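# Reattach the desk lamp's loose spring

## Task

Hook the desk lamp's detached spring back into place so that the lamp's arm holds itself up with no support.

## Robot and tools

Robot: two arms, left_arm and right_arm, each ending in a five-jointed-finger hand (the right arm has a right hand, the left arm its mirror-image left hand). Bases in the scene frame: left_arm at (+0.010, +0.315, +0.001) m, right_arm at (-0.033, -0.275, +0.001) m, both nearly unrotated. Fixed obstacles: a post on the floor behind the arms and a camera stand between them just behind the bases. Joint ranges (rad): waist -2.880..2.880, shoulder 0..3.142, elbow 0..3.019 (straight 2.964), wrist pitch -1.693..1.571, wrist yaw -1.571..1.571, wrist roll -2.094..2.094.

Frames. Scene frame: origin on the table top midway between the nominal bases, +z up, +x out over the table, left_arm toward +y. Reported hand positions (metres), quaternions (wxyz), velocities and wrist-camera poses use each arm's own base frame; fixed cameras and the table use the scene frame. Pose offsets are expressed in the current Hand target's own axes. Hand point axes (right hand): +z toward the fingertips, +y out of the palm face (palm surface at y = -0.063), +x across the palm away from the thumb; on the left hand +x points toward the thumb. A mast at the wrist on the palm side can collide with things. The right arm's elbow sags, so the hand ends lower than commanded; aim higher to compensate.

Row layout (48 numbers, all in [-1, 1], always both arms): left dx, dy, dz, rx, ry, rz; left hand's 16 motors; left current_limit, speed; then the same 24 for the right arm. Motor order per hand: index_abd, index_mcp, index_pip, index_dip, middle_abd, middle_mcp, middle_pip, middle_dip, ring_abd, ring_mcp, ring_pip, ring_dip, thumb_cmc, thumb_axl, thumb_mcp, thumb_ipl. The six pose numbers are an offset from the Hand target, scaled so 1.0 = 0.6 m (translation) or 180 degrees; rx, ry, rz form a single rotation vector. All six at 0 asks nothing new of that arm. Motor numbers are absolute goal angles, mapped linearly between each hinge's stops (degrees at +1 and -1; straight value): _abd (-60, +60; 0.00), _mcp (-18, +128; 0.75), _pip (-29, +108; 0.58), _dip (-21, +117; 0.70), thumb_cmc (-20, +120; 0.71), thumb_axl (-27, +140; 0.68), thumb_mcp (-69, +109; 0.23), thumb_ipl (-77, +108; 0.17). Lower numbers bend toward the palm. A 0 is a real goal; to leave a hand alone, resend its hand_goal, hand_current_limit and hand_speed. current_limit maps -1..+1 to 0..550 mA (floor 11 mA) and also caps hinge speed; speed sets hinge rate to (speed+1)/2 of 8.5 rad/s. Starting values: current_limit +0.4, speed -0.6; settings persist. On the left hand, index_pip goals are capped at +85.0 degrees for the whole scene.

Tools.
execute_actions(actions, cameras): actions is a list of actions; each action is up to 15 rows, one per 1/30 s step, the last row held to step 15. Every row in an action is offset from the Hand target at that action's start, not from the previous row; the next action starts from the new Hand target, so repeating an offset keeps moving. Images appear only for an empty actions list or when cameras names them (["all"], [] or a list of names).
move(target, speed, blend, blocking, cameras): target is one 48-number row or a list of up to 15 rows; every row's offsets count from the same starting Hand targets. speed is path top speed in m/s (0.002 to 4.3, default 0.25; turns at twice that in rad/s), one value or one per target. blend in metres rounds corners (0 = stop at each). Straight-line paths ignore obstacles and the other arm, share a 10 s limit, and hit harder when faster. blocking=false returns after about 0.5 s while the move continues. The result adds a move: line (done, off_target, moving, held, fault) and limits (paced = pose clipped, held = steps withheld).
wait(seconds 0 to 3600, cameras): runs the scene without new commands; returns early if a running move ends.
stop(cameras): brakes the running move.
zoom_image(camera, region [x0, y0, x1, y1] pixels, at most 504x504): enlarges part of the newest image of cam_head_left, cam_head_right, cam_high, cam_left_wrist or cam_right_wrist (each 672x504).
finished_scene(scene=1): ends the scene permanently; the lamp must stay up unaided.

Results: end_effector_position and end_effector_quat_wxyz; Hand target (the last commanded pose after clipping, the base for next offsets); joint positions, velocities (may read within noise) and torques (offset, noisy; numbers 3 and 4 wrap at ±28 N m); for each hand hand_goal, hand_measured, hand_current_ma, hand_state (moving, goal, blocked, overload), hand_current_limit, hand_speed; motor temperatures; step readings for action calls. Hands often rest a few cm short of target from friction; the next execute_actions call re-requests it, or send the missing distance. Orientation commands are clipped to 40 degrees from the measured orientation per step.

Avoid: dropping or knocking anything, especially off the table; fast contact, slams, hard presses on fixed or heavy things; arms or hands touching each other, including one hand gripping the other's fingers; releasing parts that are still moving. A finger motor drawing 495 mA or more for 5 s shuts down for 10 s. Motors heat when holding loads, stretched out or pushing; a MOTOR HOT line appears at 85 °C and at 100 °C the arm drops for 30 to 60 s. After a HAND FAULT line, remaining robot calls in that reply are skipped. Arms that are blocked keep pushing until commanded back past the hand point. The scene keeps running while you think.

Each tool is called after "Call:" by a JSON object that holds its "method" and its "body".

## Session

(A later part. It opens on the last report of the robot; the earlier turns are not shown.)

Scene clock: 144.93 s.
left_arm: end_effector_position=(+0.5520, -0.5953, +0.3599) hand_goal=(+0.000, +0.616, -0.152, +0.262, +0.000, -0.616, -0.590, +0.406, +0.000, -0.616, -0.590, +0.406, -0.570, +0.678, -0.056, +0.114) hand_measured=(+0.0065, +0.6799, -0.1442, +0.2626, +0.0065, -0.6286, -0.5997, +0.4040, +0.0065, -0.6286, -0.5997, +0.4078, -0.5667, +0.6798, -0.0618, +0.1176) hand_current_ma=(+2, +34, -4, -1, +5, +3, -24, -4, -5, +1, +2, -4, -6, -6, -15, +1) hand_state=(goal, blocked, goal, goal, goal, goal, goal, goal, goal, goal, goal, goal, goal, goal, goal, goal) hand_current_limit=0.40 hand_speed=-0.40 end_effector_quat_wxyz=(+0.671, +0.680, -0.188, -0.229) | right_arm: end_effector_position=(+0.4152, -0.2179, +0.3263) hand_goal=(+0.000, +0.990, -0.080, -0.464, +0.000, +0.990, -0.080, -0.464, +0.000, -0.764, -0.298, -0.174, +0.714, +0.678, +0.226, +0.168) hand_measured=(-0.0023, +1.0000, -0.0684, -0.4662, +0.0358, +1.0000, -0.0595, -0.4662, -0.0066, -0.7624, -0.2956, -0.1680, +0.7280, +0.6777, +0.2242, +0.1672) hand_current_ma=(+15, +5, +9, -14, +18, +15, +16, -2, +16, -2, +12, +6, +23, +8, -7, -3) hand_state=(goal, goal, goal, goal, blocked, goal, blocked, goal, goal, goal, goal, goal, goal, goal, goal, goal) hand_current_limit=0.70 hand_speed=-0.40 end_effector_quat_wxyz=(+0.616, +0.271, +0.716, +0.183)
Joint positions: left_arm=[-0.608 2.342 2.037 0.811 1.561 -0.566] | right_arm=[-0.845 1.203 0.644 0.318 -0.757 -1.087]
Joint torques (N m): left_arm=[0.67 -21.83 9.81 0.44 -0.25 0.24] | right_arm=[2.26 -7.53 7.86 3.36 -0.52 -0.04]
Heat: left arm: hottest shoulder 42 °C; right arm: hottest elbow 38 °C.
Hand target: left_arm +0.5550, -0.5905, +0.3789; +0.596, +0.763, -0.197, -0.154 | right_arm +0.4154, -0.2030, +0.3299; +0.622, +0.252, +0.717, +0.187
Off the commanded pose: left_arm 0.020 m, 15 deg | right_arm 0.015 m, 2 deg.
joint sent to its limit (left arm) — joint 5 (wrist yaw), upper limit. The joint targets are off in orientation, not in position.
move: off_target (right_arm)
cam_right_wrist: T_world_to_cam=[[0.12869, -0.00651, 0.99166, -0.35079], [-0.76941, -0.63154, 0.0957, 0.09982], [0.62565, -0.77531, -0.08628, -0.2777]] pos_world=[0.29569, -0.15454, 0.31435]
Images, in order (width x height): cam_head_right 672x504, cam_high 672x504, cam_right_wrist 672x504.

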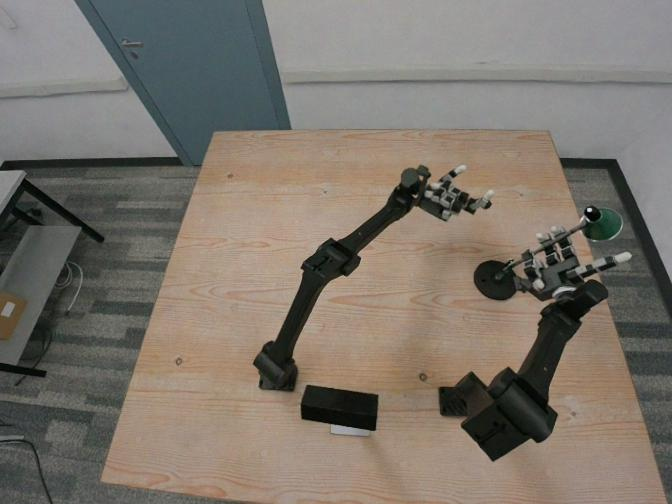

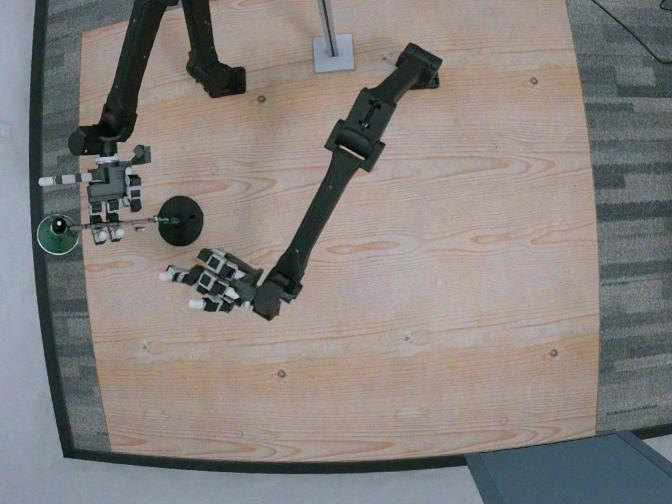

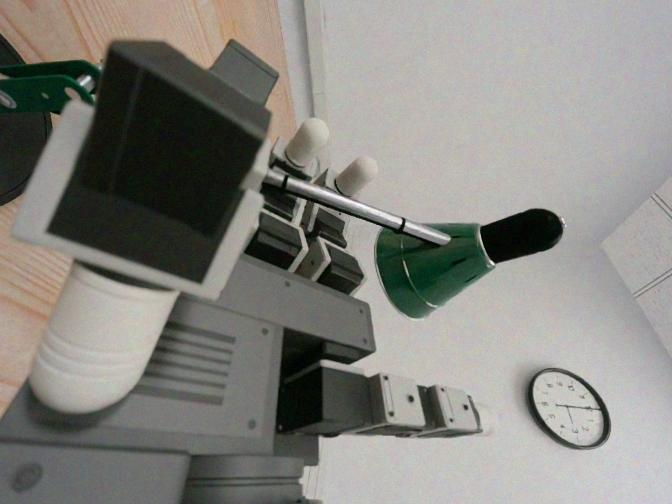

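Call:
{"method": "move", "body": {"target": [0,0,0,0,0,0,0,0.616,-0.153,0.261,0,-0.616,-0.591,0.406,0,-0.616,-0.591,0.406,-0.571,0.678,-0.056,0.1135,0.4,-0.4,0.0393,0.0413,-0.0098,0,-0.0094,-0.0349,0,0.99,-0.08,-0.464,0,0.99,-0.08,-0.464,0,-0.765,-0.299,-0.174,0.714,0.678,0.226,0.168,0.7,-0.4], "speed": 0.05, "cameras": ["cam_right_wrist","cam_head_right","cam_high"]}}

Call:
{"method": "zoom_image", "body": {"camera": "cam_head_right", "region": [440, 180, 660, 320]}}

Call:
{"method": "zoom_image", "body": {"camera": "cam_high", "region": [40, 180, 220, 270]}}

Scene clock: 148.40 s.
left_arm: end_effector_position=(+0.5529, -0.5960, +0.3580) hand_goal=(+0.000, +0.616, -0.152, +0.262, +0.000, -0.616, -0.590, +0.406, +0.000, -0.616, -0.590, +0.406, -0.570, +0.678, -0.056, +0.114) hand_measured=(+0.0065, +0.6799, -0.1442, +0.2626, +0.0065, -0.6286, -0.5984, +0.4040, +0.0065, -0.6286, -0.5997, +0.4078, -0.5667, +0.6788, -0.0618, +0.1176) hand_current_ma=(+12, +41, -3, +1, +8, -3, -18, +3, -7, -3, -11, -4, +10, -12, -9, -9) hand_state=(goal, blocked, goal, goal, goal, goal, goal, goal, goal, goal, goal, goal, goal, goal, goal, goal) hand_current_limit=0.40 hand_speed=-0.40 end_effector_quat_wxyz=(+0.671, +0.680, -0.188, -0.229) | right_arm: end_effector_position=(+0.4118, -0.1837, +0.3247) hand_goal=(+0.000, +0.990, -0.080, -0.464, +0.000, +0.990, -0.080, -0.464, +0.000, -0.764, -0.298, -0.174, +0.714, +0.678, +0.226, +0.168) hand_measured=(-0.0037, +0.9995, -0.0684, -0.4649, +0.0256, +1.0000, -0.0633, -0.4674, -0.0052, -0.7624, -0.2968, -0.1668, +0.7280, +0.6788, +0.2242, +0.1681) hand_current_ma=(+17, +22, +2, -18, +22, +22, +13, -1, -2, -6, +14, +13, +25, +6, -7, -11) hand_state=(goal, goal, goal, goal, blocked, goal, goal, goal, goal, goal, goal, goal, goal, goal, goal, goal) hand_current_limit=0.70 hand_speed=-0.40 end_effector_quat_wxyz=(+0.637, +0.233, +0.720, +0.144)
Joint positions: left_arm=[-0.608 2.342 2.037 0.782 1.561 -0.537] | right_arm=[-0.79 1.134 0.583 0.36 -0.689 -1.159]
Joint torques (N m): left_arm=[0.79 -22.07 9.57 0.42 -0.22 0.23] | right_arm=[2.26 -6.59 7.72 3.36 -0.53 0]
Heat: left arm: hottest shoulder 41 °C; right arm: hottest elbow 38 °C.
Hand target: left_arm +0.5550, -0.5905, +0.3789; +0.596, +0.763, -0.197, -0.154 | right_arm +0.4105, -0.1688, +0.3265; +0.642, +0.215, +0.721, +0.148
Off the commanded pose: left_arm 0.022 m, 15 deg | right_arm 0.015 m, 2 deg.
joint sent to its limit (left arm) — joint 5 (wrist yaw), upper limit. The joint targets are off in orientation, not in position.
move: off_target (right_arm)
cam_right_wrist: T_world_to_cam=[[0.11133, 0.10906, 0.98778, -0.31886], [-0.77129, -0.61729, 0.15509, 0.10301], [0.62667, -0.77914, 0.0154, -0.28328]] pos_world=[0.29247, -0.12235, 0.30335]
Images, in order (width x height): cam_head_right 672x504, cam_high 672x504, cam_right_wrist 672x504.

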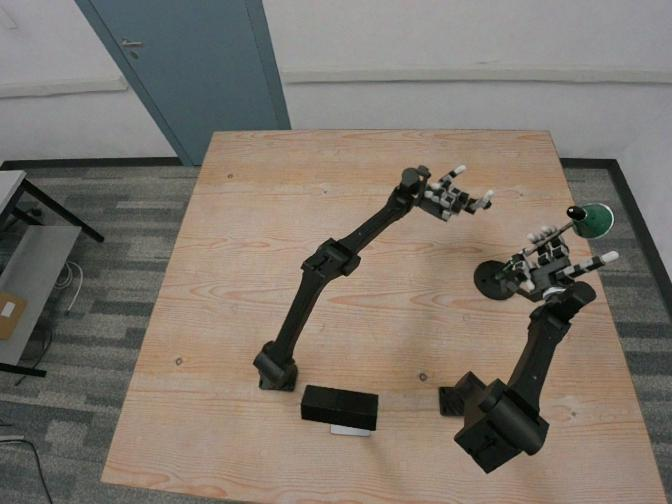

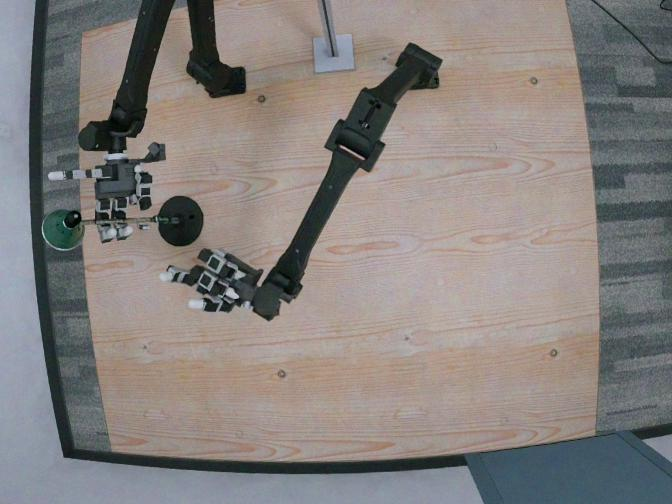

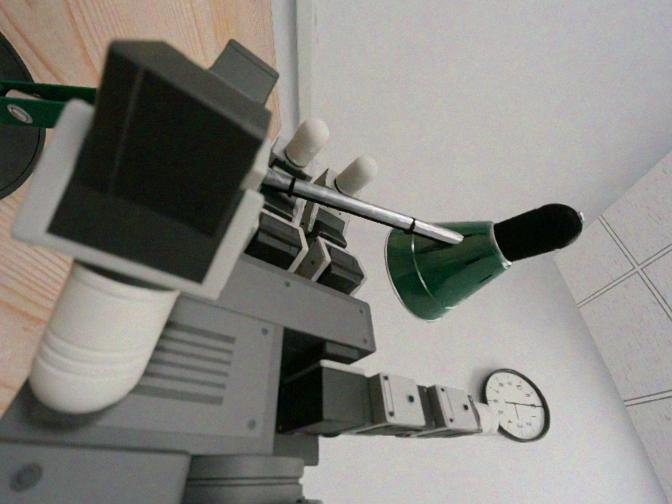

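Scaled by 2.291 from the camera's image (finer frame: 960x720).

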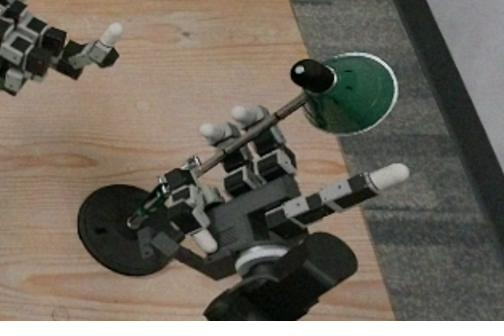

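Scaled by 2.800 from the camera's image (finer frame: 960x720).

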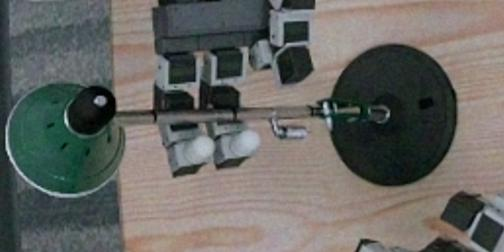

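Call:
{"method": "move", "body": {"target": [[0.02,-0.02,0,0.0025,0.0509,0.4639,0,0.616,-0.153,0.261,0,-0.616,-0.591,0.406,0,-0.616,-0.591,0.406,-0.571,0.678,-0.056,0.1135,0.4,-0.4,0,0,0,0,0,0,0,0.99,-0.08,-0.464,0,0.99,-0.08,-0.464,0,-0.765,-0.299,-0.174,0.714,0.678,0.226,0.168,0.7,-0.4],[0.137,-0.197,0.400,0.0025,0.0509,0.4639,0,0.616,-0.153,0.261,0,-0.616,-0.591,0.406,0,-0.616,-0.591,0.406,-0.571,0.678,-0.056,0.1135,0.4,-0.4,0,0,0,0,0,0,0,0.99,-0.08,-0.464,0,0.99,-0.08,-0.464,0,-0.765,-0.299,-0.174,0.714,0.678,0.226,0.168,0.7,-0.4]], "speed": [0.4,0.2], "blend": [0.02,0], "cameras": ["cam_left_wrist","cam_head_right","cam_high"]}}

Scene clock: 156.23 s.
left_arm: end_effector_position=(+0.5248, -0.8080, +0.1762) hand_goal=(+0.000, +0.616, -0.152, +0.262, +0.000, -0.616, -0.590, +0.406, +0.000, -0.616, -0.590, +0.406, -0.570, +0.678, -0.056, +0.114) hand_measured=(+0.0007, +0.6377, -0.1454, +0.2626, +0.0021, -0.6213, -0.5997, +0.4040, +0.0021, -0.6213, -0.5997, +0.4078, -0.5893, +0.6746, -0.0608, +0.1176) hand_current_ma=(+16, -3, -13, +8, +2, +6, -31, -7, -7, +2, -22, -11, -10, -13, -18, -9) hand_state=(goal, blocked, goal, goal, goal, goal, goal, goal, goal, goal, goal, goal, goal, goal, goal, goal) hand_current_limit=0.40 hand_speed=-0.40 end_effector_quat_wxyz=(+0.491, +0.597, -0.457, +0.441) | right_arm: end_effector_position=(+0.4118, -0.1837, +0.3246) hand_goal=(+0.000, +0.990, -0.080, -0.464, +0.000, +0.990, -0.080, -0.464, +0.000, -0.764, -0.298, -0.174, +0.714, +0.678, +0.226, +0.168) hand_measured=(-0.0023, +1.0000, -0.0684, -0.4662, +0.0270, +0.9995, -0.0633, -0.4674, -0.0052, -0.7612, -0.2968, -0.1668, +0.7280, +0.6777, +0.2242, +0.1672) hand_current_ma=(+13, +9, +10, +8, +24, +15, -3, +1, +7, -4, +14, -2, +17, +7, +7, -4) hand_state=(goal, goal, goal, goal, blocked, goal, goal, goal, goal, goal, goal, goal, goal, goal, goal, goal) hand_current_limit=0.70 hand_speed=-0.40 end_effector_quat_wxyz=(+0.637, +0.233, +0.720, +0.144)
Joint positions: left_arm=[-0.814 2.863 2.874 -0.178 0.671 1.489] | right_arm=[-0.79 1.134 0.583 0.36 -0.689 -1.159]
Joint torques (N m): left_arm=[0.26 -24.7 12.45 2.48 0.11 -0.1] | right_arm=[2.26 -6.59 7.73 3.33 -0.54 0.02]
Motor temperatures (°C): left_arm=[31 42 42 30 30 31] | right_arm=[31 33 38 32 36 33]
Heat: left arm: hottest shoulder 42 °C; right arm: hottest elbow 38 °C.
Hand target: left_arm +0.5276, -0.8092, +0.2061; +0.558, +0.449, -0.611, +0.338 | right_arm +0.4105, -0.1688, +0.3265; +0.642, +0.215, +0.721, +0.148
Off the commanded pose: left_arm 0.030 m, 28 deg | right_arm 0.015 m, 2 deg.
elbow stopped short (left arm): the move would have taken joint 3 (elbow) straighter than the controller allows.
move: off_target (left_arm)
cam_left_wrist: T_world_to_cam=[[0.44187, 0.14447, -0.88537, 0.00819], [0.58812, 0.69861, 0.40751, 0.14295], [0.6774, -0.70077, 0.22373, -0.83156]] pos_world=[0.4756, -0.68378, 0.13504]
Images, in order (width x height): cam_head_right 672x504, cam_high 672x504, cam_left_wrist 672x504.

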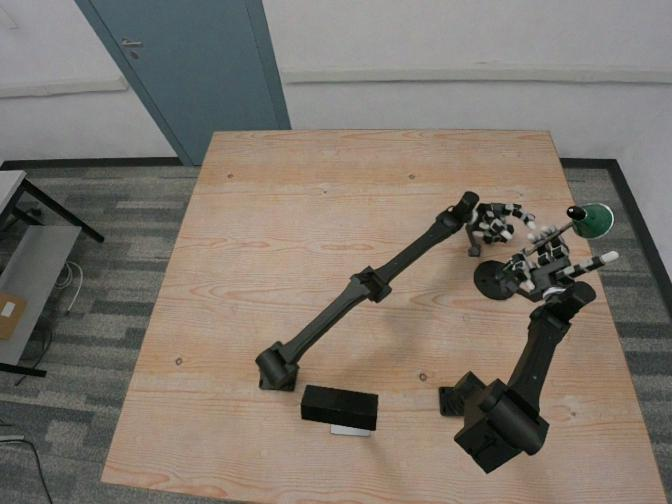

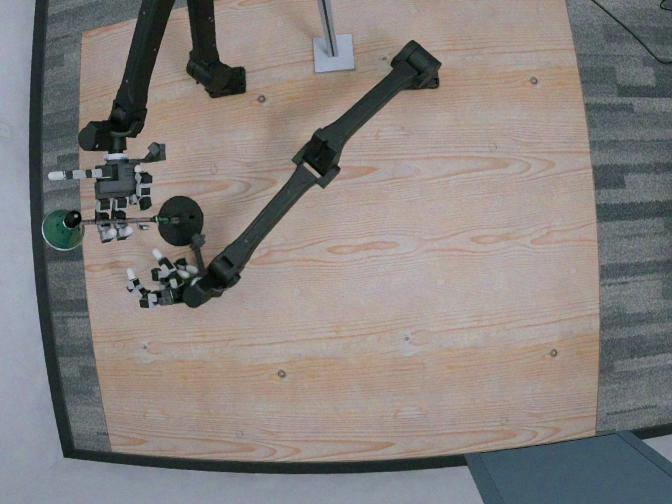

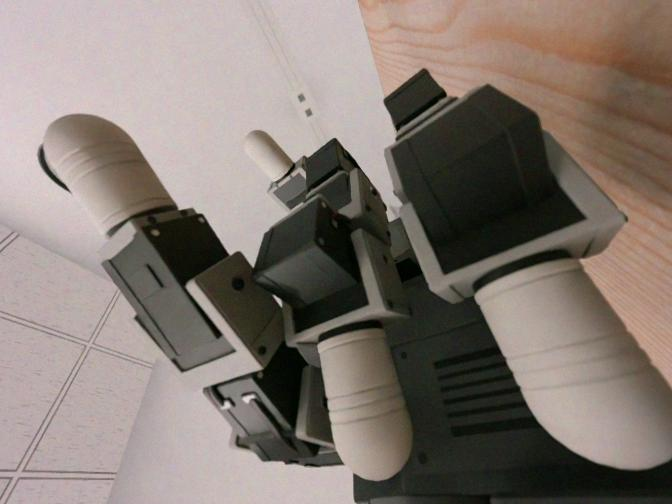

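Call:
{"method": "move", "body": {"target": [0.1495,0.075,-0.3078,0,0,0,0,0.616,-0.153,0.261,0,-0.616,-0.591,0.406,0,-0.616,-0.591,0.406,-0.571,0.678,-0.056,0.1135,0.4,-0.4,-0.008,-0.0148,-0.0028,-0.0958,0.0544,-0.0147,0,0.99,-0.08,-0.464,0,0.99,-0.08,-0.464,0,-0.765,-0.299,-0.174,0.714,0.678,0.226,0.168,0.7,-0.4], "speed": 0.1, "cameras": ["cam_left_wrist","cam_high","cam_right_wrist"]}}

Call:
{"method": "zoom_image", "body": {"camera": "cam_high", "region": [40, 180, 220, 270]}}

Scene clock: 162.43 s.
left_arm: end_effector_position=(+0.5605, -0.6450, +0.2846) hand_goal=(+0.000, +0.616, -0.152, +0.262, +0.000, -0.616, -0.590, +0.406, +0.000, -0.616, -0.590, +0.406, -0.570, +0.678, -0.056, +0.114) hand_measured=(-0.0008, +0.6377, -0.1442, +0.2626, +0.0021, -0.6213, -0.5997, +0.4040, +0.0036, -0.6225, -0.5997, +0.4078, -0.5881, +0.6746, -0.0608, +0.1176) hand_current_ma=(+6, -1, -3, +2, +4, -7, -10, -8, -3, -6, -17, -12, -25, -14, -7, +8) hand_state=(goal, blocked, goal, goal, goal, goal, goal, goal, goal, goal, goal, goal, goal, goal, goal, goal) hand_current_limit=0.40 hand_speed=-0.40 end_effector_quat_wxyz=(+0.570, +0.500, -0.544, +0.359) | right_arm: end_effector_position=(+0.4024, -0.1863, +0.3093) hand_goal=(+0.000, +0.990, -0.080, -0.464, +0.000, +0.990, -0.080, -0.464, +0.000, -0.764, -0.298, -0.174, +0.714, +0.678, +0.226, +0.168) hand_measured=(-0.0023, +0.9995, -0.0684, -0.4662, +0.0095, +0.9995, -0.0697, -0.4662, -0.0052, -0.7624, -0.2968, -0.1668, +0.7280, +0.6767, +0.2242, +0.1672) hand_current_ma=(+11, +21, +17, -6, +9, +19, -8, +1, +3, -13, +12, +5, +8, +1, -7, -5) hand_state=(goal, goal, goal, goal, goal, goal, goal, goal, goal, goal, goal, goal, goal, goal, goal, goal) hand_current_limit=0.70 hand_speed=-0.40 end_effector_quat_wxyz=(+0.602, +0.116, +0.750, +0.247)
Joint positions: left_arm=[-0.627 2.72 2.874 -0.409 1.199 1.627] | right_arm=[-0.874 1.312 0.709 0.27 -1.087 -1.325]
Joint torques (N m): left_arm=[0.38 -26.58 11.92 0.94 0.51 -0.14] | right_arm=[2.37 -7.47 11.64 1.58 -1.54 -0.01]
Heat: left arm: hottest elbow 43 °C; right arm: hottest elbow 38 °C.
Hand target: left_arm +0.5579, -0.6393, +0.3262; +0.558, +0.449, -0.611, +0.338 | right_arm +0.4082, -0.1789, +0.3264; +0.606, +0.087, +0.747, +0.258
Off the commanded pose: left_arm 0.042 m, 10 deg | right_arm 0.020 m, 4 deg.
elbow stopped short (left arm): the move would have taken joint 3 (elbow) straighter than the controller allows.
move: off_target (left_arm, right_arm)
cam_left_wrist: T_world_to_cam=[[0.45937, -0.04742, -0.88698, -0.0683], [0.79209, 0.47376, 0.3849, -0.28902], [0.40196, -0.87938, 0.25519, -0.73566]] pos_world=[0.55601, -0.51324, 0.23839]
cam_right_wrist: T_world_to_cam=[[0.07728, 0.13279, 0.98813, -0.28428], [-0.53209, -0.83266, 0.15352, -0.03923], [0.84316, -0.53763, 0.00631, -0.31846]] pos_world=[0.26961, -0.16613, 0.28894]
Images, in order (width x height): cam_high 672x504, cam_left_wrist 672x504, cam_right_wrist 672x504.

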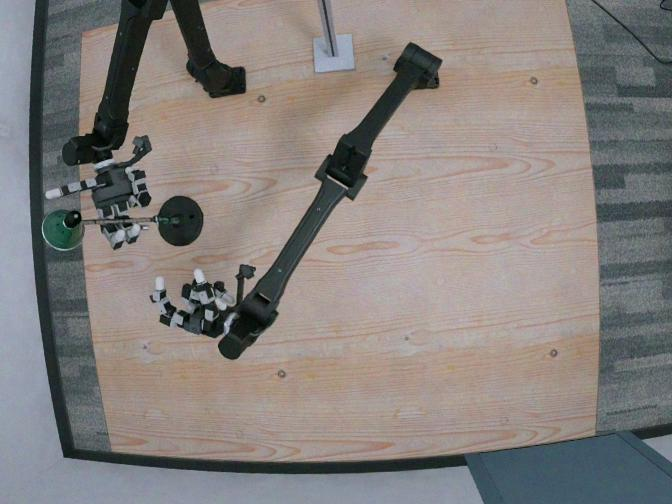

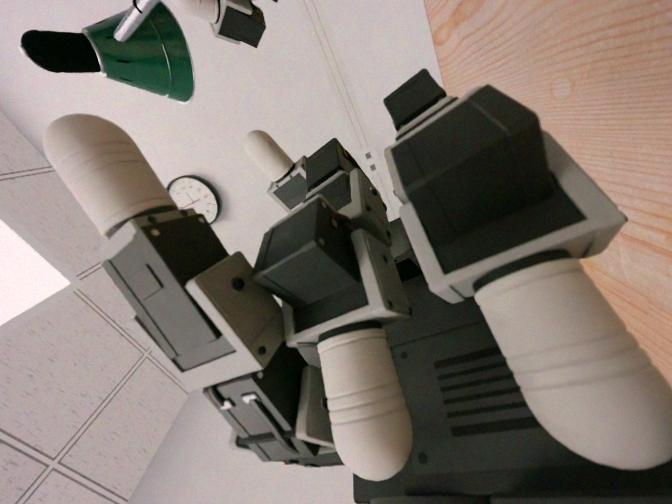

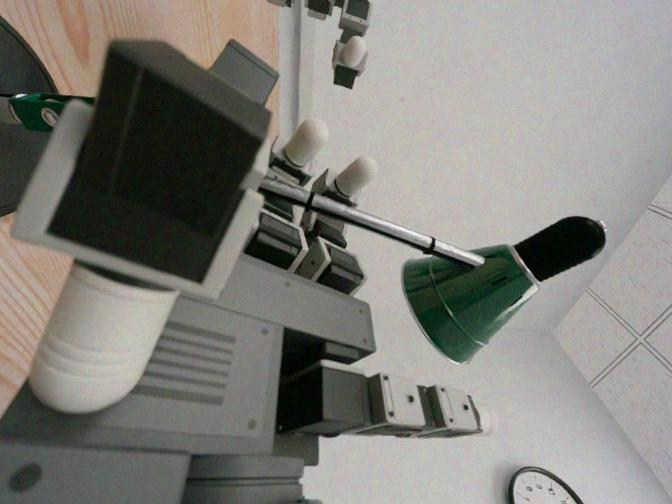

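Scaled by 2.800 from the camera's image (finer frame: 960x720).

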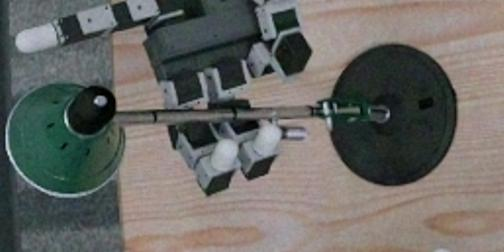

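Call:
{"method": "move", "body": {"target": [0,0,0,0,0,0,0,0.616,-0.153,0.261,0,-0.616,-0.591,0.406,0,-0.616,-0.591,0.406,-0.571,0.678,-0.056,0.1135,0.4,-0.4,-0.0223,0.0148,0.0495,0,0,0,0,0.99,-0.08,-0.464,0,0.99,-0.08,-0.464,0,-0.765,-0.299,-0.174,0.714,0.678,0.226,0.168,0.7,-0.4], "speed": 0.05, "cameras": ["cam_high","cam_right_wrist"]}}

Call:
{"method": "zoom_image", "body": {"camera": "cam_high", "region": [40, 180, 220, 270]}}

Scene clock: 165.10 s.
left_arm: end_effector_position=(+0.5604, -0.6450, +0.2847) hand_goal=(+0.000, +0.616, -0.152, +0.262, +0.000, -0.616, -0.590, +0.406, +0.000, -0.616, -0.590, +0.406, -0.570, +0.678, -0.056, +0.114) hand_measured=(-0.0008, +0.6377, -0.1442, +0.2626, +0.0021, -0.6213, -0.5997, +0.4040, +0.0021, -0.6213, -0.5984, +0.4078, -0.5893, +0.6746, -0.0608, +0.1176) hand_current_ma=(+6, +5, -3, +10, -5, -15, -16, -4, +0, -2, -8, +1, -4, -3, -21, -2) hand_state=(goal, blocked, goal, goal, goal, goal, goal, goal, goal, goal, goal, goal, goal, goal, goal, goal) hand_current_limit=0.40 hand_speed=-0.40 end_effector_quat_wxyz=(+0.571, +0.500, -0.544, +0.359) | right_arm: end_effector_position=(+0.4261, -0.1855, +0.3125) hand_goal=(+0.000, +0.990, -0.080, -0.464, +0.000, +0.990, -0.080, -0.464, +0.000, -0.764, -0.298, -0.174, +0.714, +0.678, +0.226, +0.168) hand_measured=(-0.0023, +0.9983, -0.0697, -0.4662, -0.0008, +1.0000, -0.0710, -0.4662, -0.0052, -0.7612, -0.2968, -0.1668, +0.7293, +0.6767, +0.2242, +0.1672) hand_current_ma=(+10, +18, +14, +2, -10, +32, +6, +7, -5, -1, +6, +4, +28, -1, +6, -20) hand_state=(goal, goal, goal, goal, goal, goal, goal, goal, goal, goal, goal, goal, goal, goal, goal, goal) hand_current_limit=0.70 hand_speed=-0.40 end_effector_quat_wxyz=(+0.600, +0.123, +0.753, +0.240)
Joint positions: left_arm=[-0.627 2.72 2.874 -0.409 1.199 1.627] | right_arm=[-0.826 1.335 0.744 0.27 -1.022 -1.304]
Joint torques (N m): left_arm=[0.5 -26.34 11.89 0.95 0.48 -0.14] | right_arm=[4.19 -8.59 12.48 2.03 -1.41 0.21]
Heat: left arm: hottest elbow 44 °C; right arm: hottest elbow 38 °C.
Hand target: left_arm +0.5578, -0.6392, +0.3262; +0.558, +0.449, -0.611, +0.338 | right_arm +0.4381, -0.1687, +0.3384; +0.606, +0.086, +0.747, +0.258
Off the commanded pose: left_arm 0.042 m, 10 deg | right_arm 0.033 m, 5 deg.
elbow stopped short (left arm): the move would have taken joint 3 (elbow) straighter than the controller allows.
move: off_target (right_arm)
cam_right_wrist: T_world_to_cam=[[0.09124, 0.13476, 0.98667, -0.29449], [-0.5436, -0.82342, 0.16273, -0.0227], [0.83437, -0.5512, -0.00187, -0.33423]] pos_world=[0.29341, -0.16323, 0.29363]

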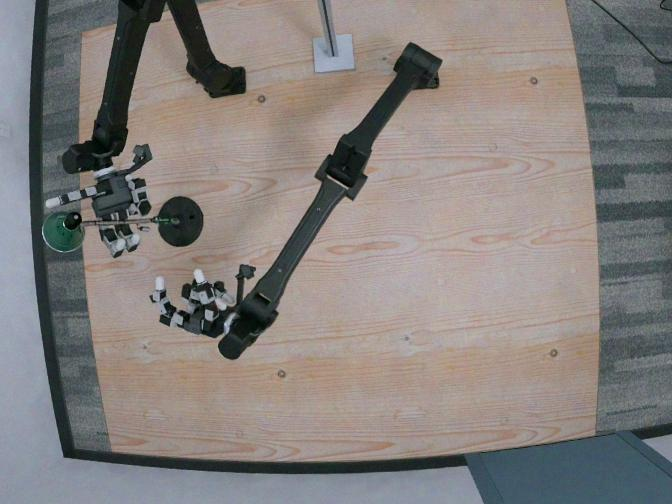

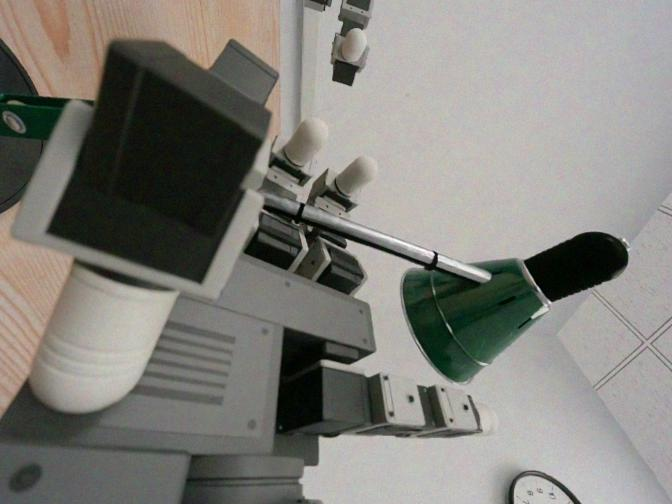

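Scaled by 2.800 from the camera's image (finer frame: 960x720).

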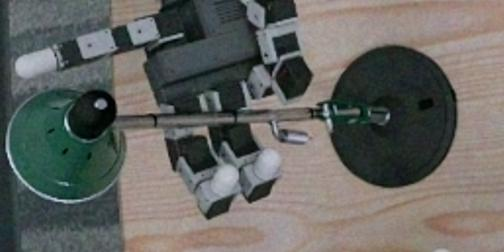

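Call:
{"method": "move", "body": {"target": [0,0,0,0,0,0,0,0.616,-0.153,0.261,0,-0.616,-0.591,0.406,0,-0.616,-0.591,0.406,-0.571,0.678,-0.056,0.1135,0.4,-0.4,-0.0125,-0.009,0.0475,0,0,0,0,0.99,-0.08,-0.464,0,0.99,-0.08,-0.464,0,-0.765,-0.299,-0.174,0.714,0.678,0.226,0.168,0.7,-0.4], "speed": 0.05, "cameras": ["cam_high","cam_right_wrist"]}}

Call:
{"method": "zoom_image", "body": {"camera": "cam_high", "region": [40, 180, 220, 270]}}

Scene clock: 166.47 s.
left_arm: end_effector_position=(+0.5604, -0.6450, +0.2847) hand_goal=(+0.000, +0.616, -0.152, +0.262, +0.000, -0.616, -0.590, +0.406, +0.000, -0.616, -0.590, +0.406, -0.570, +0.678, -0.056, +0.114) hand_measured=(-0.0008, +0.6377, -0.1442, +0.2626, +0.0021, -0.6213, -0.5997, +0.4040, +0.0021, -0.6225, -0.5984, +0.4078, -0.5893, +0.6756, -0.0618, +0.1176) hand_current_ma=(+4, +5, +1, +7, +13, +4, -19, -15, -9, -9, -13, -3, -11, +1, -8, -6) hand_state=(goal, blocked, goal, goal, goal, goal, goal, goal, goal, goal, goal, goal, goal, goal, goal, goal) hand_current_limit=0.40 hand_speed=-0.40 end_effector_quat_wxyz=(+0.571, +0.500, -0.544, +0.359) | right_arm: end_effector_position=(+0.4522, -0.1892, +0.3133) hand_goal=(+0.000, +0.990, -0.080, -0.464, +0.000, +0.990, -0.080, -0.464, +0.000, -0.764, -0.298, -0.174, +0.714, +0.678, +0.226, +0.168) hand_measured=(-0.0037, +0.9983, -0.0697, -0.4662, -0.0008, +1.0000, -0.0710, -0.4662, -0.0066, -0.7612, -0.2956, -0.1680, +0.7280, +0.6777, +0.2242, +0.1681) hand_current_ma=(+16, +23, +20, -2, -9, +27, +8, -8, +5, -7, -5, +4, +16, +11, -1, +1) hand_state=(goal, goal, goal, goal, goal, goal, goal, goal, goal, goal, goal, goal, goal, goal, goal, goal) hand_current_limit=0.70 hand_speed=-0.40 end_effector_quat_wxyz=(+0.596, +0.128, +0.755, +0.242)
Joint positions: left_arm=[-0.627 2.72 2.874 -0.409 1.199 1.627] | right_arm=[-0.784 1.384 0.796 0.274 -0.979 -1.28]
Joint torques (N m): left_arm=[0.32 -26.34 11.86 0.96 0.5 -0.15] | right_arm=[4.66 -8.64 12.48 3.12 -1.22 0.27]
Heat: left arm: hottest elbow 44 °C; right arm: hottest elbow 39 °C.
Hand target: left_arm +0.5578, -0.6392, +0.3262; +0.558, +0.449, -0.611, +0.338 | right_arm +0.4681, -0.1688, +0.3384; +0.606, +0.087, +0.747, +0.258
Off the commanded pose: left_arm 0.042 m, 10 deg | right_arm 0.036 m, 5 deg.
elbow stopped short (left arm): the move would have taken joint 3 (elbow) straighter than the controller allows.
move: off_target (right_arm)
cam_right_wrist: T_world_to_cam=[[0.10231, 0.12474, 0.9869, -0.30426], [-0.54476, -0.82309, 0.16051, -0.01051], [0.83233, -0.55404, -0.01626, -0.35312]] pos_world=[0.31931, -0.16634, 0.29622]

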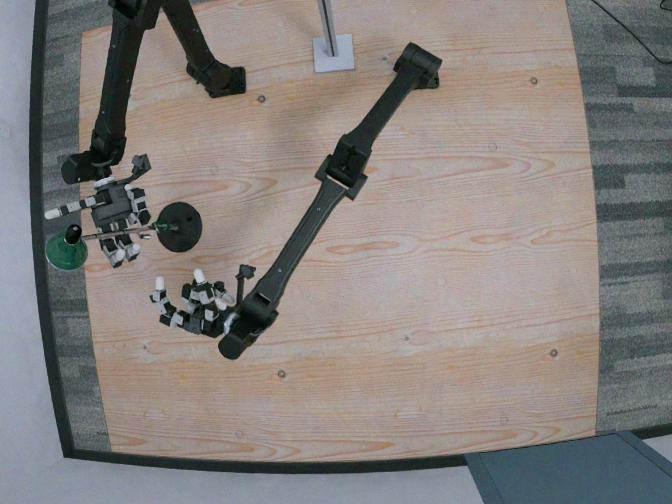

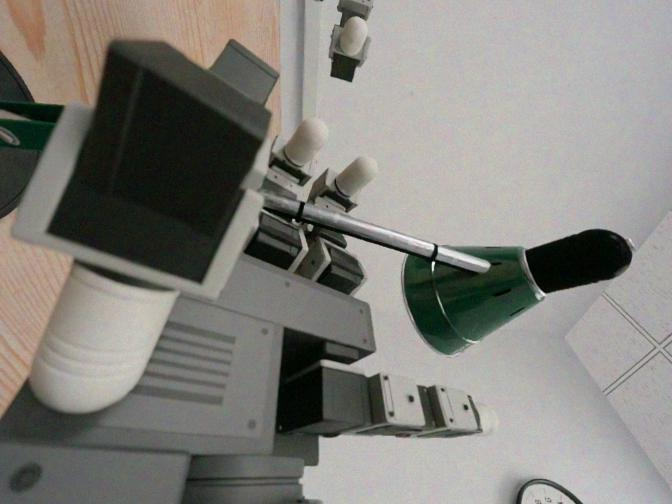

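Scaled by 2.800 from the camera's image (finer frame: 960x720).

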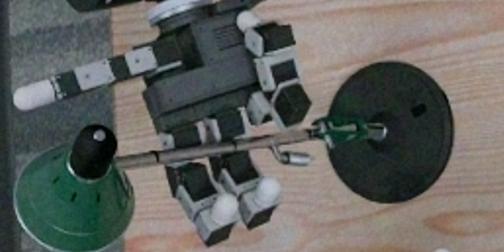

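Call:
{"method": "move", "body": {"target": [0,0,0,0,0,0,0,0.616,-0.153,0.261,0,-0.616,-0.591,0.406,0,-0.616,-0.591,0.406,-0.571,0.678,-0.056,0.1135,0.4,-0.4,-0.0838,-0.2307,-0.0528,0,0.0446,0.1664,0,0.99,-0.08,-0.464,0,0.99,-0.08,-0.464,0,-0.765,-0.299,-0.174,0.714,0.678,0.226,0.168,0.7,-0.4], "speed": 0.07, "cameras": ["cam_high","cam_right_wrist","cam_head_right"]}}

Call:
{"method": "zoom_image", "body": {"camera": "cam_high", "region": [40, 170, 240, 290]}}

Scene clock: 175.43 s.
left_arm: end_effector_position=(+0.5604, -0.6450, +0.2847) hand_goal=(+0.000, +0.616, -0.152, +0.262, +0.000, -0.616, -0.590, +0.406, +0.000, -0.616, -0.590, +0.406, -0.570, +0.678, -0.056, +0.114) hand_measured=(+0.0007, +0.6389, -0.1442, +0.2626, +0.0021, -0.6213, -0.5997, +0.4040, +0.0021, -0.6213, -0.5997, +0.4078, -0.5881, +0.6746, -0.0618, +0.1176) hand_current_ma=(+6, +5, -10, +3, +4, -7, -8, -9, +8, +1, -9, -1, -2, -10, +1, -6) hand_state=(goal, blocked, goal, goal, goal, goal, goal, goal, goal, goal, goal, goal, goal, goal, goal, goal) hand_current_limit=0.40 hand_speed=-0.40 end_effector_quat_wxyz=(+0.571, +0.500, -0.544, +0.359) | right_arm: end_effector_position=(+0.4752, -0.3070, +0.2840) hand_goal=(+0.000, +0.990, -0.080, -0.464, +0.000, +0.990, -0.080, -0.464, +0.000, -0.764, -0.298, -0.174, +0.714, +0.678, +0.226, +0.168) hand_measured=(-0.0037, +0.9995, -0.0684, -0.4649, +0.0358, +1.0000, -0.0531, -0.4662, -0.0066, -0.7600, -0.2968, -0.1680, +0.7280, +0.6777, +0.2242, +0.1672) hand_current_ma=(+8, +2, -5, -8, +30, +30, +29, +7, -4, -12, +17, +13, +24, +11, -1, -3) hand_state=(goal, goal, goal, goal, blocked, goal, blocked, goal, goal, goal, goal, goal, goal, goal, goal, goal) hand_current_limit=0.70 hand_speed=-0.40 end_effector_quat_wxyz=(+0.442, +0.283, +0.742, +0.417)
Joint positions: left_arm=[-0.627 2.72 2.874 -0.409 1.199 1.627] | right_arm=[-0.911 1.661 1.101 -0.234 -1.196 -1.208]
Joint torques (N m): left_arm=[0.38 -26.29 11.9 0.91 0.48 -0.13] | right_arm=[-0.26 -14.45 13.18 1.37 -1.7 -0.05]
Heat: left arm: hottest elbow 46 °C; right arm: hottest elbow 40 °C.
Hand target: left_arm +0.5578, -0.6392, +0.3262; +0.558, +0.449, -0.611, +0.338 | right_arm +0.4759, -0.3178, +0.3180; +0.466, +0.259, +0.740, +0.411
Off the commanded pose: left_arm 0.042 m, 10 deg | right_arm 0.036 m, 4 deg.
elbow stopped short (left arm): the move would have taken joint 3 (elbow) straighter than the controller allows.
move: off_target (right_arm)
cam_right_wrist: T_world_to_cam=[[0.34613, -0.34369, 0.87297, -0.49016], [-0.50253, -0.85366, -0.13684, -0.03518], [0.79225, -0.39133, -0.46819, -0.24072]] pos_world=[0.34269, -0.2927, 0.31037]
Images, in order (width x height): cam_head_right 672x504, cam_high 672x504, cam_right_wrist 672x504.

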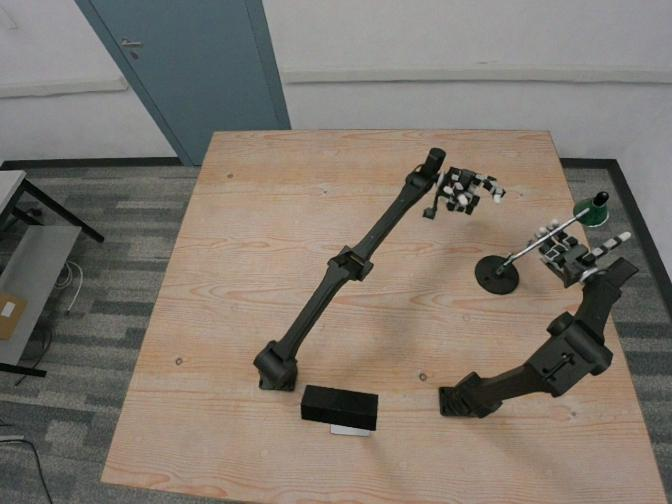

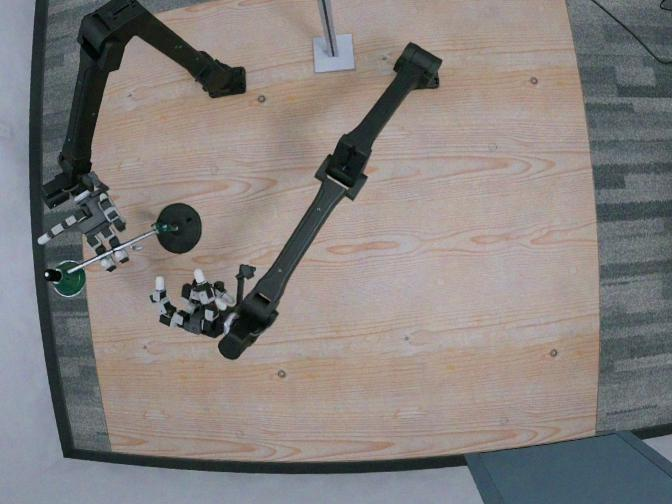

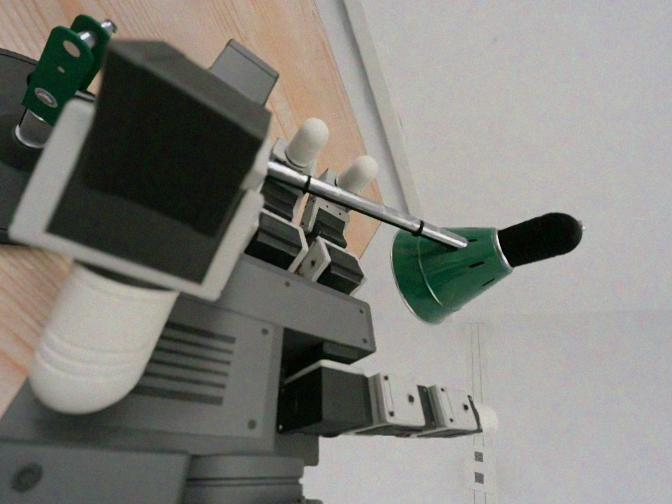

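Scaled by 2.520 from the camera's image (finer frame: 960x720).

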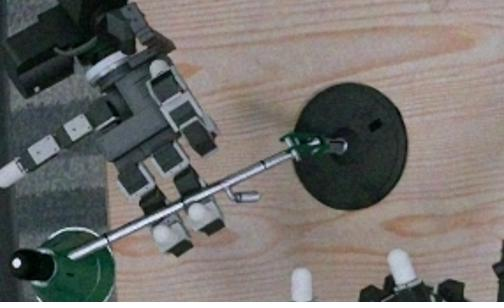

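Call:
{"method": "move", "body": {"target": [0,0,0,0,0,0,0,0.616,-0.153,0.261,0,-0.616,-0.591,0.406,0,-0.616,-0.591,0.406,-0.571,0.678,-0.056,0.1135,0.4,-0.4,-0.0107,0.0177,0.0873,-0.0397,0.0708,-0.0191,0,0.99,-0.08,-0.464,0,0.99,-0.08,-0.464,0,-0.765,-0.299,-0.174,0.714,0.678,0.226,0.168,0.7,-0.4], "speed": 0.06, "cameras": ["cam_high","cam_right_wrist"]}}

Call:
{"method": "zoom_image", "body": {"camera": "cam_high", "region": [40, 170, 240, 290]}}

Scene clock: 180.13 s.
left_arm: end_effector_position=(+0.5604, -0.6450, +0.2847) hand_goal=(+0.000, +0.616, -0.152, +0.262, +0.000, -0.616, -0.590, +0.406, +0.000, -0.616, -0.590, +0.406, -0.570, +0.678, -0.056, +0.114) hand_measured=(+0.0007, +0.6377, -0.1454, +0.2626, +0.0021, -0.6213, -0.5984, +0.4040, +0.0021, -0.6225, -0.5984, +0.4078, -0.5893, +0.6746, -0.0618, +0.1176) hand_current_ma=(+1, +7, -11, +3, +15, +13, -13, -10, +4, -19, -17, +0, -15, -6, -15, -15) hand_state=(goal, blocked, goal, goal, goal, goal, goal, goal, goal, goal, goal, goal, goal, goal, goal, goal) hand_current_limit=0.40 hand_speed=-0.40 end_effector_quat_wxyz=(+0.571, +0.500, -0.544, +0.359) | right_arm: end_effector_position=(+0.5112, -0.3064, +0.2870) hand_goal=(+0.000, +0.990, -0.080, -0.464, +0.000, +0.990, -0.080, -0.464, +0.000, -0.764, -0.298, -0.174, +0.714, +0.678, +0.226, +0.168) hand_measured=(-0.0037, +1.0000, -0.0684, -0.4662, -0.0023, +1.0000, -0.0672, -0.4674, -0.0052, -0.7612, -0.2956, -0.1680, +0.7293, +0.6777, +0.2242, +0.1681) hand_current_ma=(+16, +14, +2, -2, +14, +14, +2, -8, +1, +16, +5, +9, +13, -1, +2, -7) hand_state=(goal, goal, goal, goal, goal, goal, goal, goal, goal, goal, goal, goal, goal, goal, goal, goal) hand_current_limit=0.70 hand_speed=-0.40 end_effector_quat_wxyz=(+0.393, +0.197, +0.766, +0.469)
Joint positions: left_arm=[-0.627 2.72 2.874 -0.409 1.199 1.627] | right_arm=[-0.864 1.858 1.433 -0.831 -1.305 -1.691]
Joint torques (N m): left_arm=[0.44 -26.29 11.86 0.96 0.49 -0.14] | right_arm=[2.96 -17.2 13.33 0.58 -1.75 -0.06]
Motor temperatures (°C): left_arm=[31 43 47 30 30 31] | right_arm=[31 33 40 32 38 33]
Heat: left arm: hottest elbow 47 °C; right arm: hottest elbow 40 °C.
Hand target: left_arm +0.5578, -0.6392, +0.3262; +0.558, +0.449, -0.611, +0.338 | right_arm +0.5259, -0.2979, +0.3183; +0.408, +0.160, +0.767, +0.468
Off the commanded pose: left_arm 0.042 m, 10 deg | right_arm 0.035 m, 5 deg.
elbow stopped short (left arm): the move would have taken joint 3 (elbow) straighter than the controller allows.
move: off_target (right_arm)
cam_right_wrist: T_world_to_cam=[[0.40941, -0.26388, 0.87336, -0.51312], [-0.29345, -0.94448, -0.14781, -0.14776], [0.86387, -0.19577, -0.46411, -0.24548]] pos_world=[0.37877, -0.32302, 0.31237]

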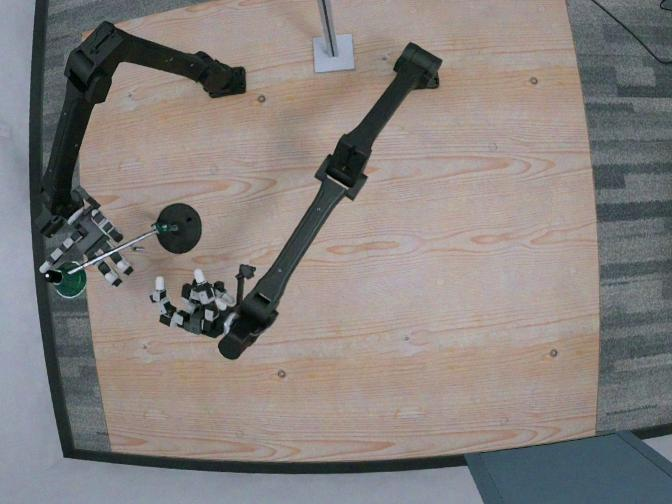

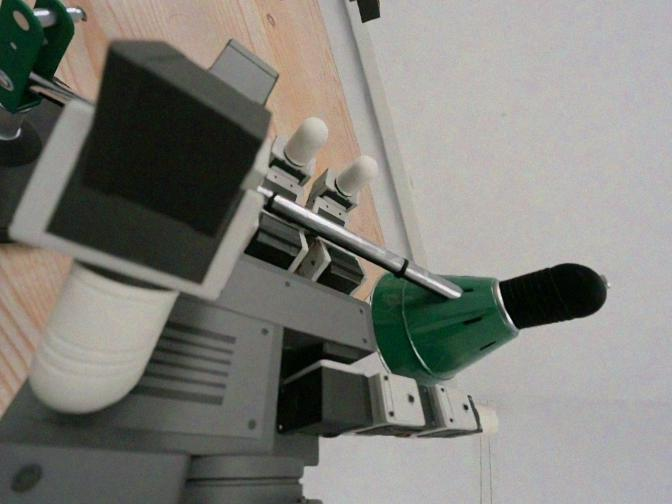

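Scaled by 2.520 from the camera's image (finer frame: 960x720).

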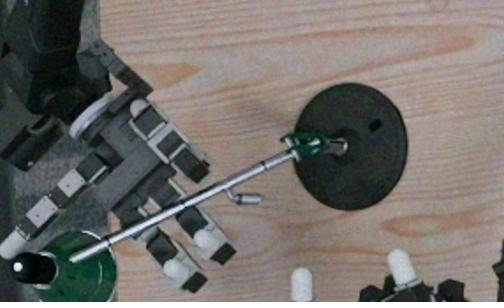

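Call:
{"method": "move", "body": {"target": [0,0,0,0,0,0,0,0.616,-0.153,0.261,0,-0.616,-0.591,0.406,0,-0.616,-0.591,0.406,-0.571,0.678,-0.056,0.1135,0.4,-0.4,0.0,0.032,0.0887,-0.0132,0.0236,-0.0064,0,0.99,-0.08,-0.464,0,0.99,-0.08,-0.464,0,-0.765,-0.299,-0.174,0.714,0.678,0.226,0.168,0.7,-0.4], "speed": 0.06, "cameras": ["cam_high","cam_right_wrist"]}}

Call:
{"method": "zoom_image", "body": {"camera": "cam_high", "region": [40, 170, 240, 290]}}

Scene clock: 181.97 s.
left_arm: end_effector_position=(+0.5604, -0.6450, +0.2847) hand_goal=(+0.000, +0.616, -0.152, +0.262, +0.000, -0.616, -0.590, +0.406, +0.000, -0.616, -0.590, +0.406, -0.570, +0.678, -0.056, +0.114) hand_measured=(-0.0008, +0.6377, -0.1442, +0.2626, +0.0021, -0.6213, -0.5984, +0.4040, +0.0036, -0.6225, -0.5997, +0.4078, -0.5893, +0.6756, -0.0608, +0.1176) hand_current_ma=(+17, -3, +2, +6, +18, +10, -20, -10, -1, -8, -11, -3, -9, +0, -12, +0) hand_state=(goal, blocked, goal, goal, goal, goal, goal, goal, goal, goal, goal, goal, goal, goal, goal, goal) hand_current_limit=0.40 hand_speed=-0.40 end_effector_quat_wxyz=(+0.571, +0.500, -0.544, +0.359) | right_arm: end_effector_position=(+0.5464, -0.2715, +0.2938) hand_goal=(+0.000, +0.990, -0.080, -0.464, +0.000, +0.990, -0.080, -0.464, +0.000, -0.764, -0.298, -0.174, +0.714, +0.678, +0.226, +0.168) hand_measured=(-0.0023, +1.0000, -0.0684, -0.4662, +0.0021, +0.9995, -0.0684, -0.4674, -0.0052, -0.7612, -0.2956, -0.1680, +0.7293, +0.6767, +0.2242, +0.1672) hand_current_ma=(+1, +20, +7, -5, +7, +16, +6, +4, -14, +1, +6, +15, +25, +11, +4, -2) hand_state=(goal, goal, goal, goal, goal, goal, goal, goal, goal, goal, goal, goal, goal, goal, goal, goal) hand_current_limit=0.70 hand_speed=-0.40 end_effector_quat_wxyz=(+0.383, +0.154, +0.775, +0.479)
Joint positions: left_arm=[-0.627 2.72 2.874 -0.409 1.199 1.627] | right_arm=[-0.778 1.885 1.491 -0.831 -1.305 -1.691]
Joint torques (N m): left_arm=[0.38 -26.23 11.9 0.99 0.5 -0.15] | right_arm=[3.66 -17.9 13.34 0.46 -1.61 0.21]
Heat: left arm: hottest elbow 47 °C; right arm: hottest elbow 41 °C.
Hand target: left_arm +0.5578, -0.6392, +0.3262; +0.558, +0.449, -0.611, +0.338 | right_arm +0.5645, -0.2569, +0.3225; +0.388, +0.126, +0.774, +0.485
Off the commanded pose: left_arm 0.042 m, 10 deg | right_arm 0.037 m, 3 deg.
elbow stopped short (left arm): the move would have taken joint 3 (elbow) straighter than the controller allows.
move: off_target (right_arm)
cam_right_wrist: T_world_to_cam=[[0.4115, -0.20872, 0.88719, -0.51445], [-0.20775, -0.96928, -0.13167, -0.16174], [0.88742, -0.13013, -0.44222, -0.26733]] pos_world=[0.41533, -0.29894, 0.31691]

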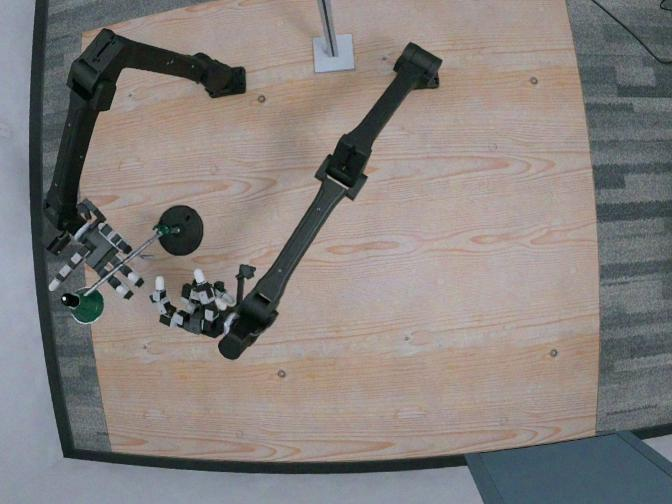

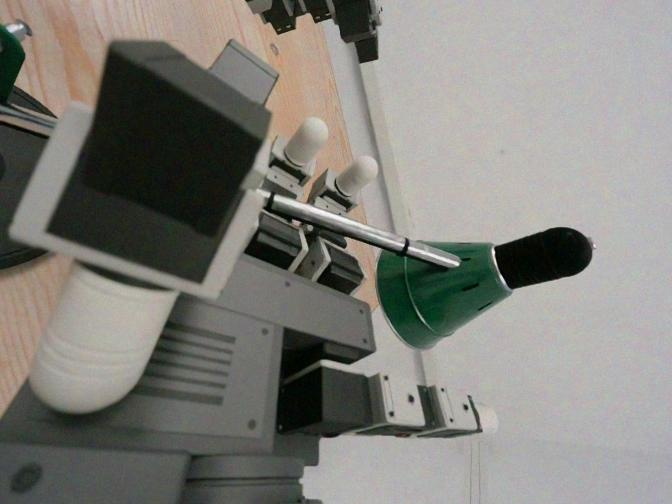

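Scaled by 2.520 from the camera's image (finer frame: 960x720).

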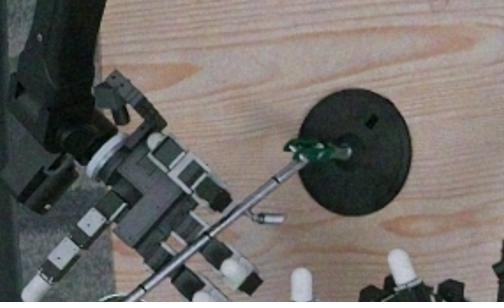

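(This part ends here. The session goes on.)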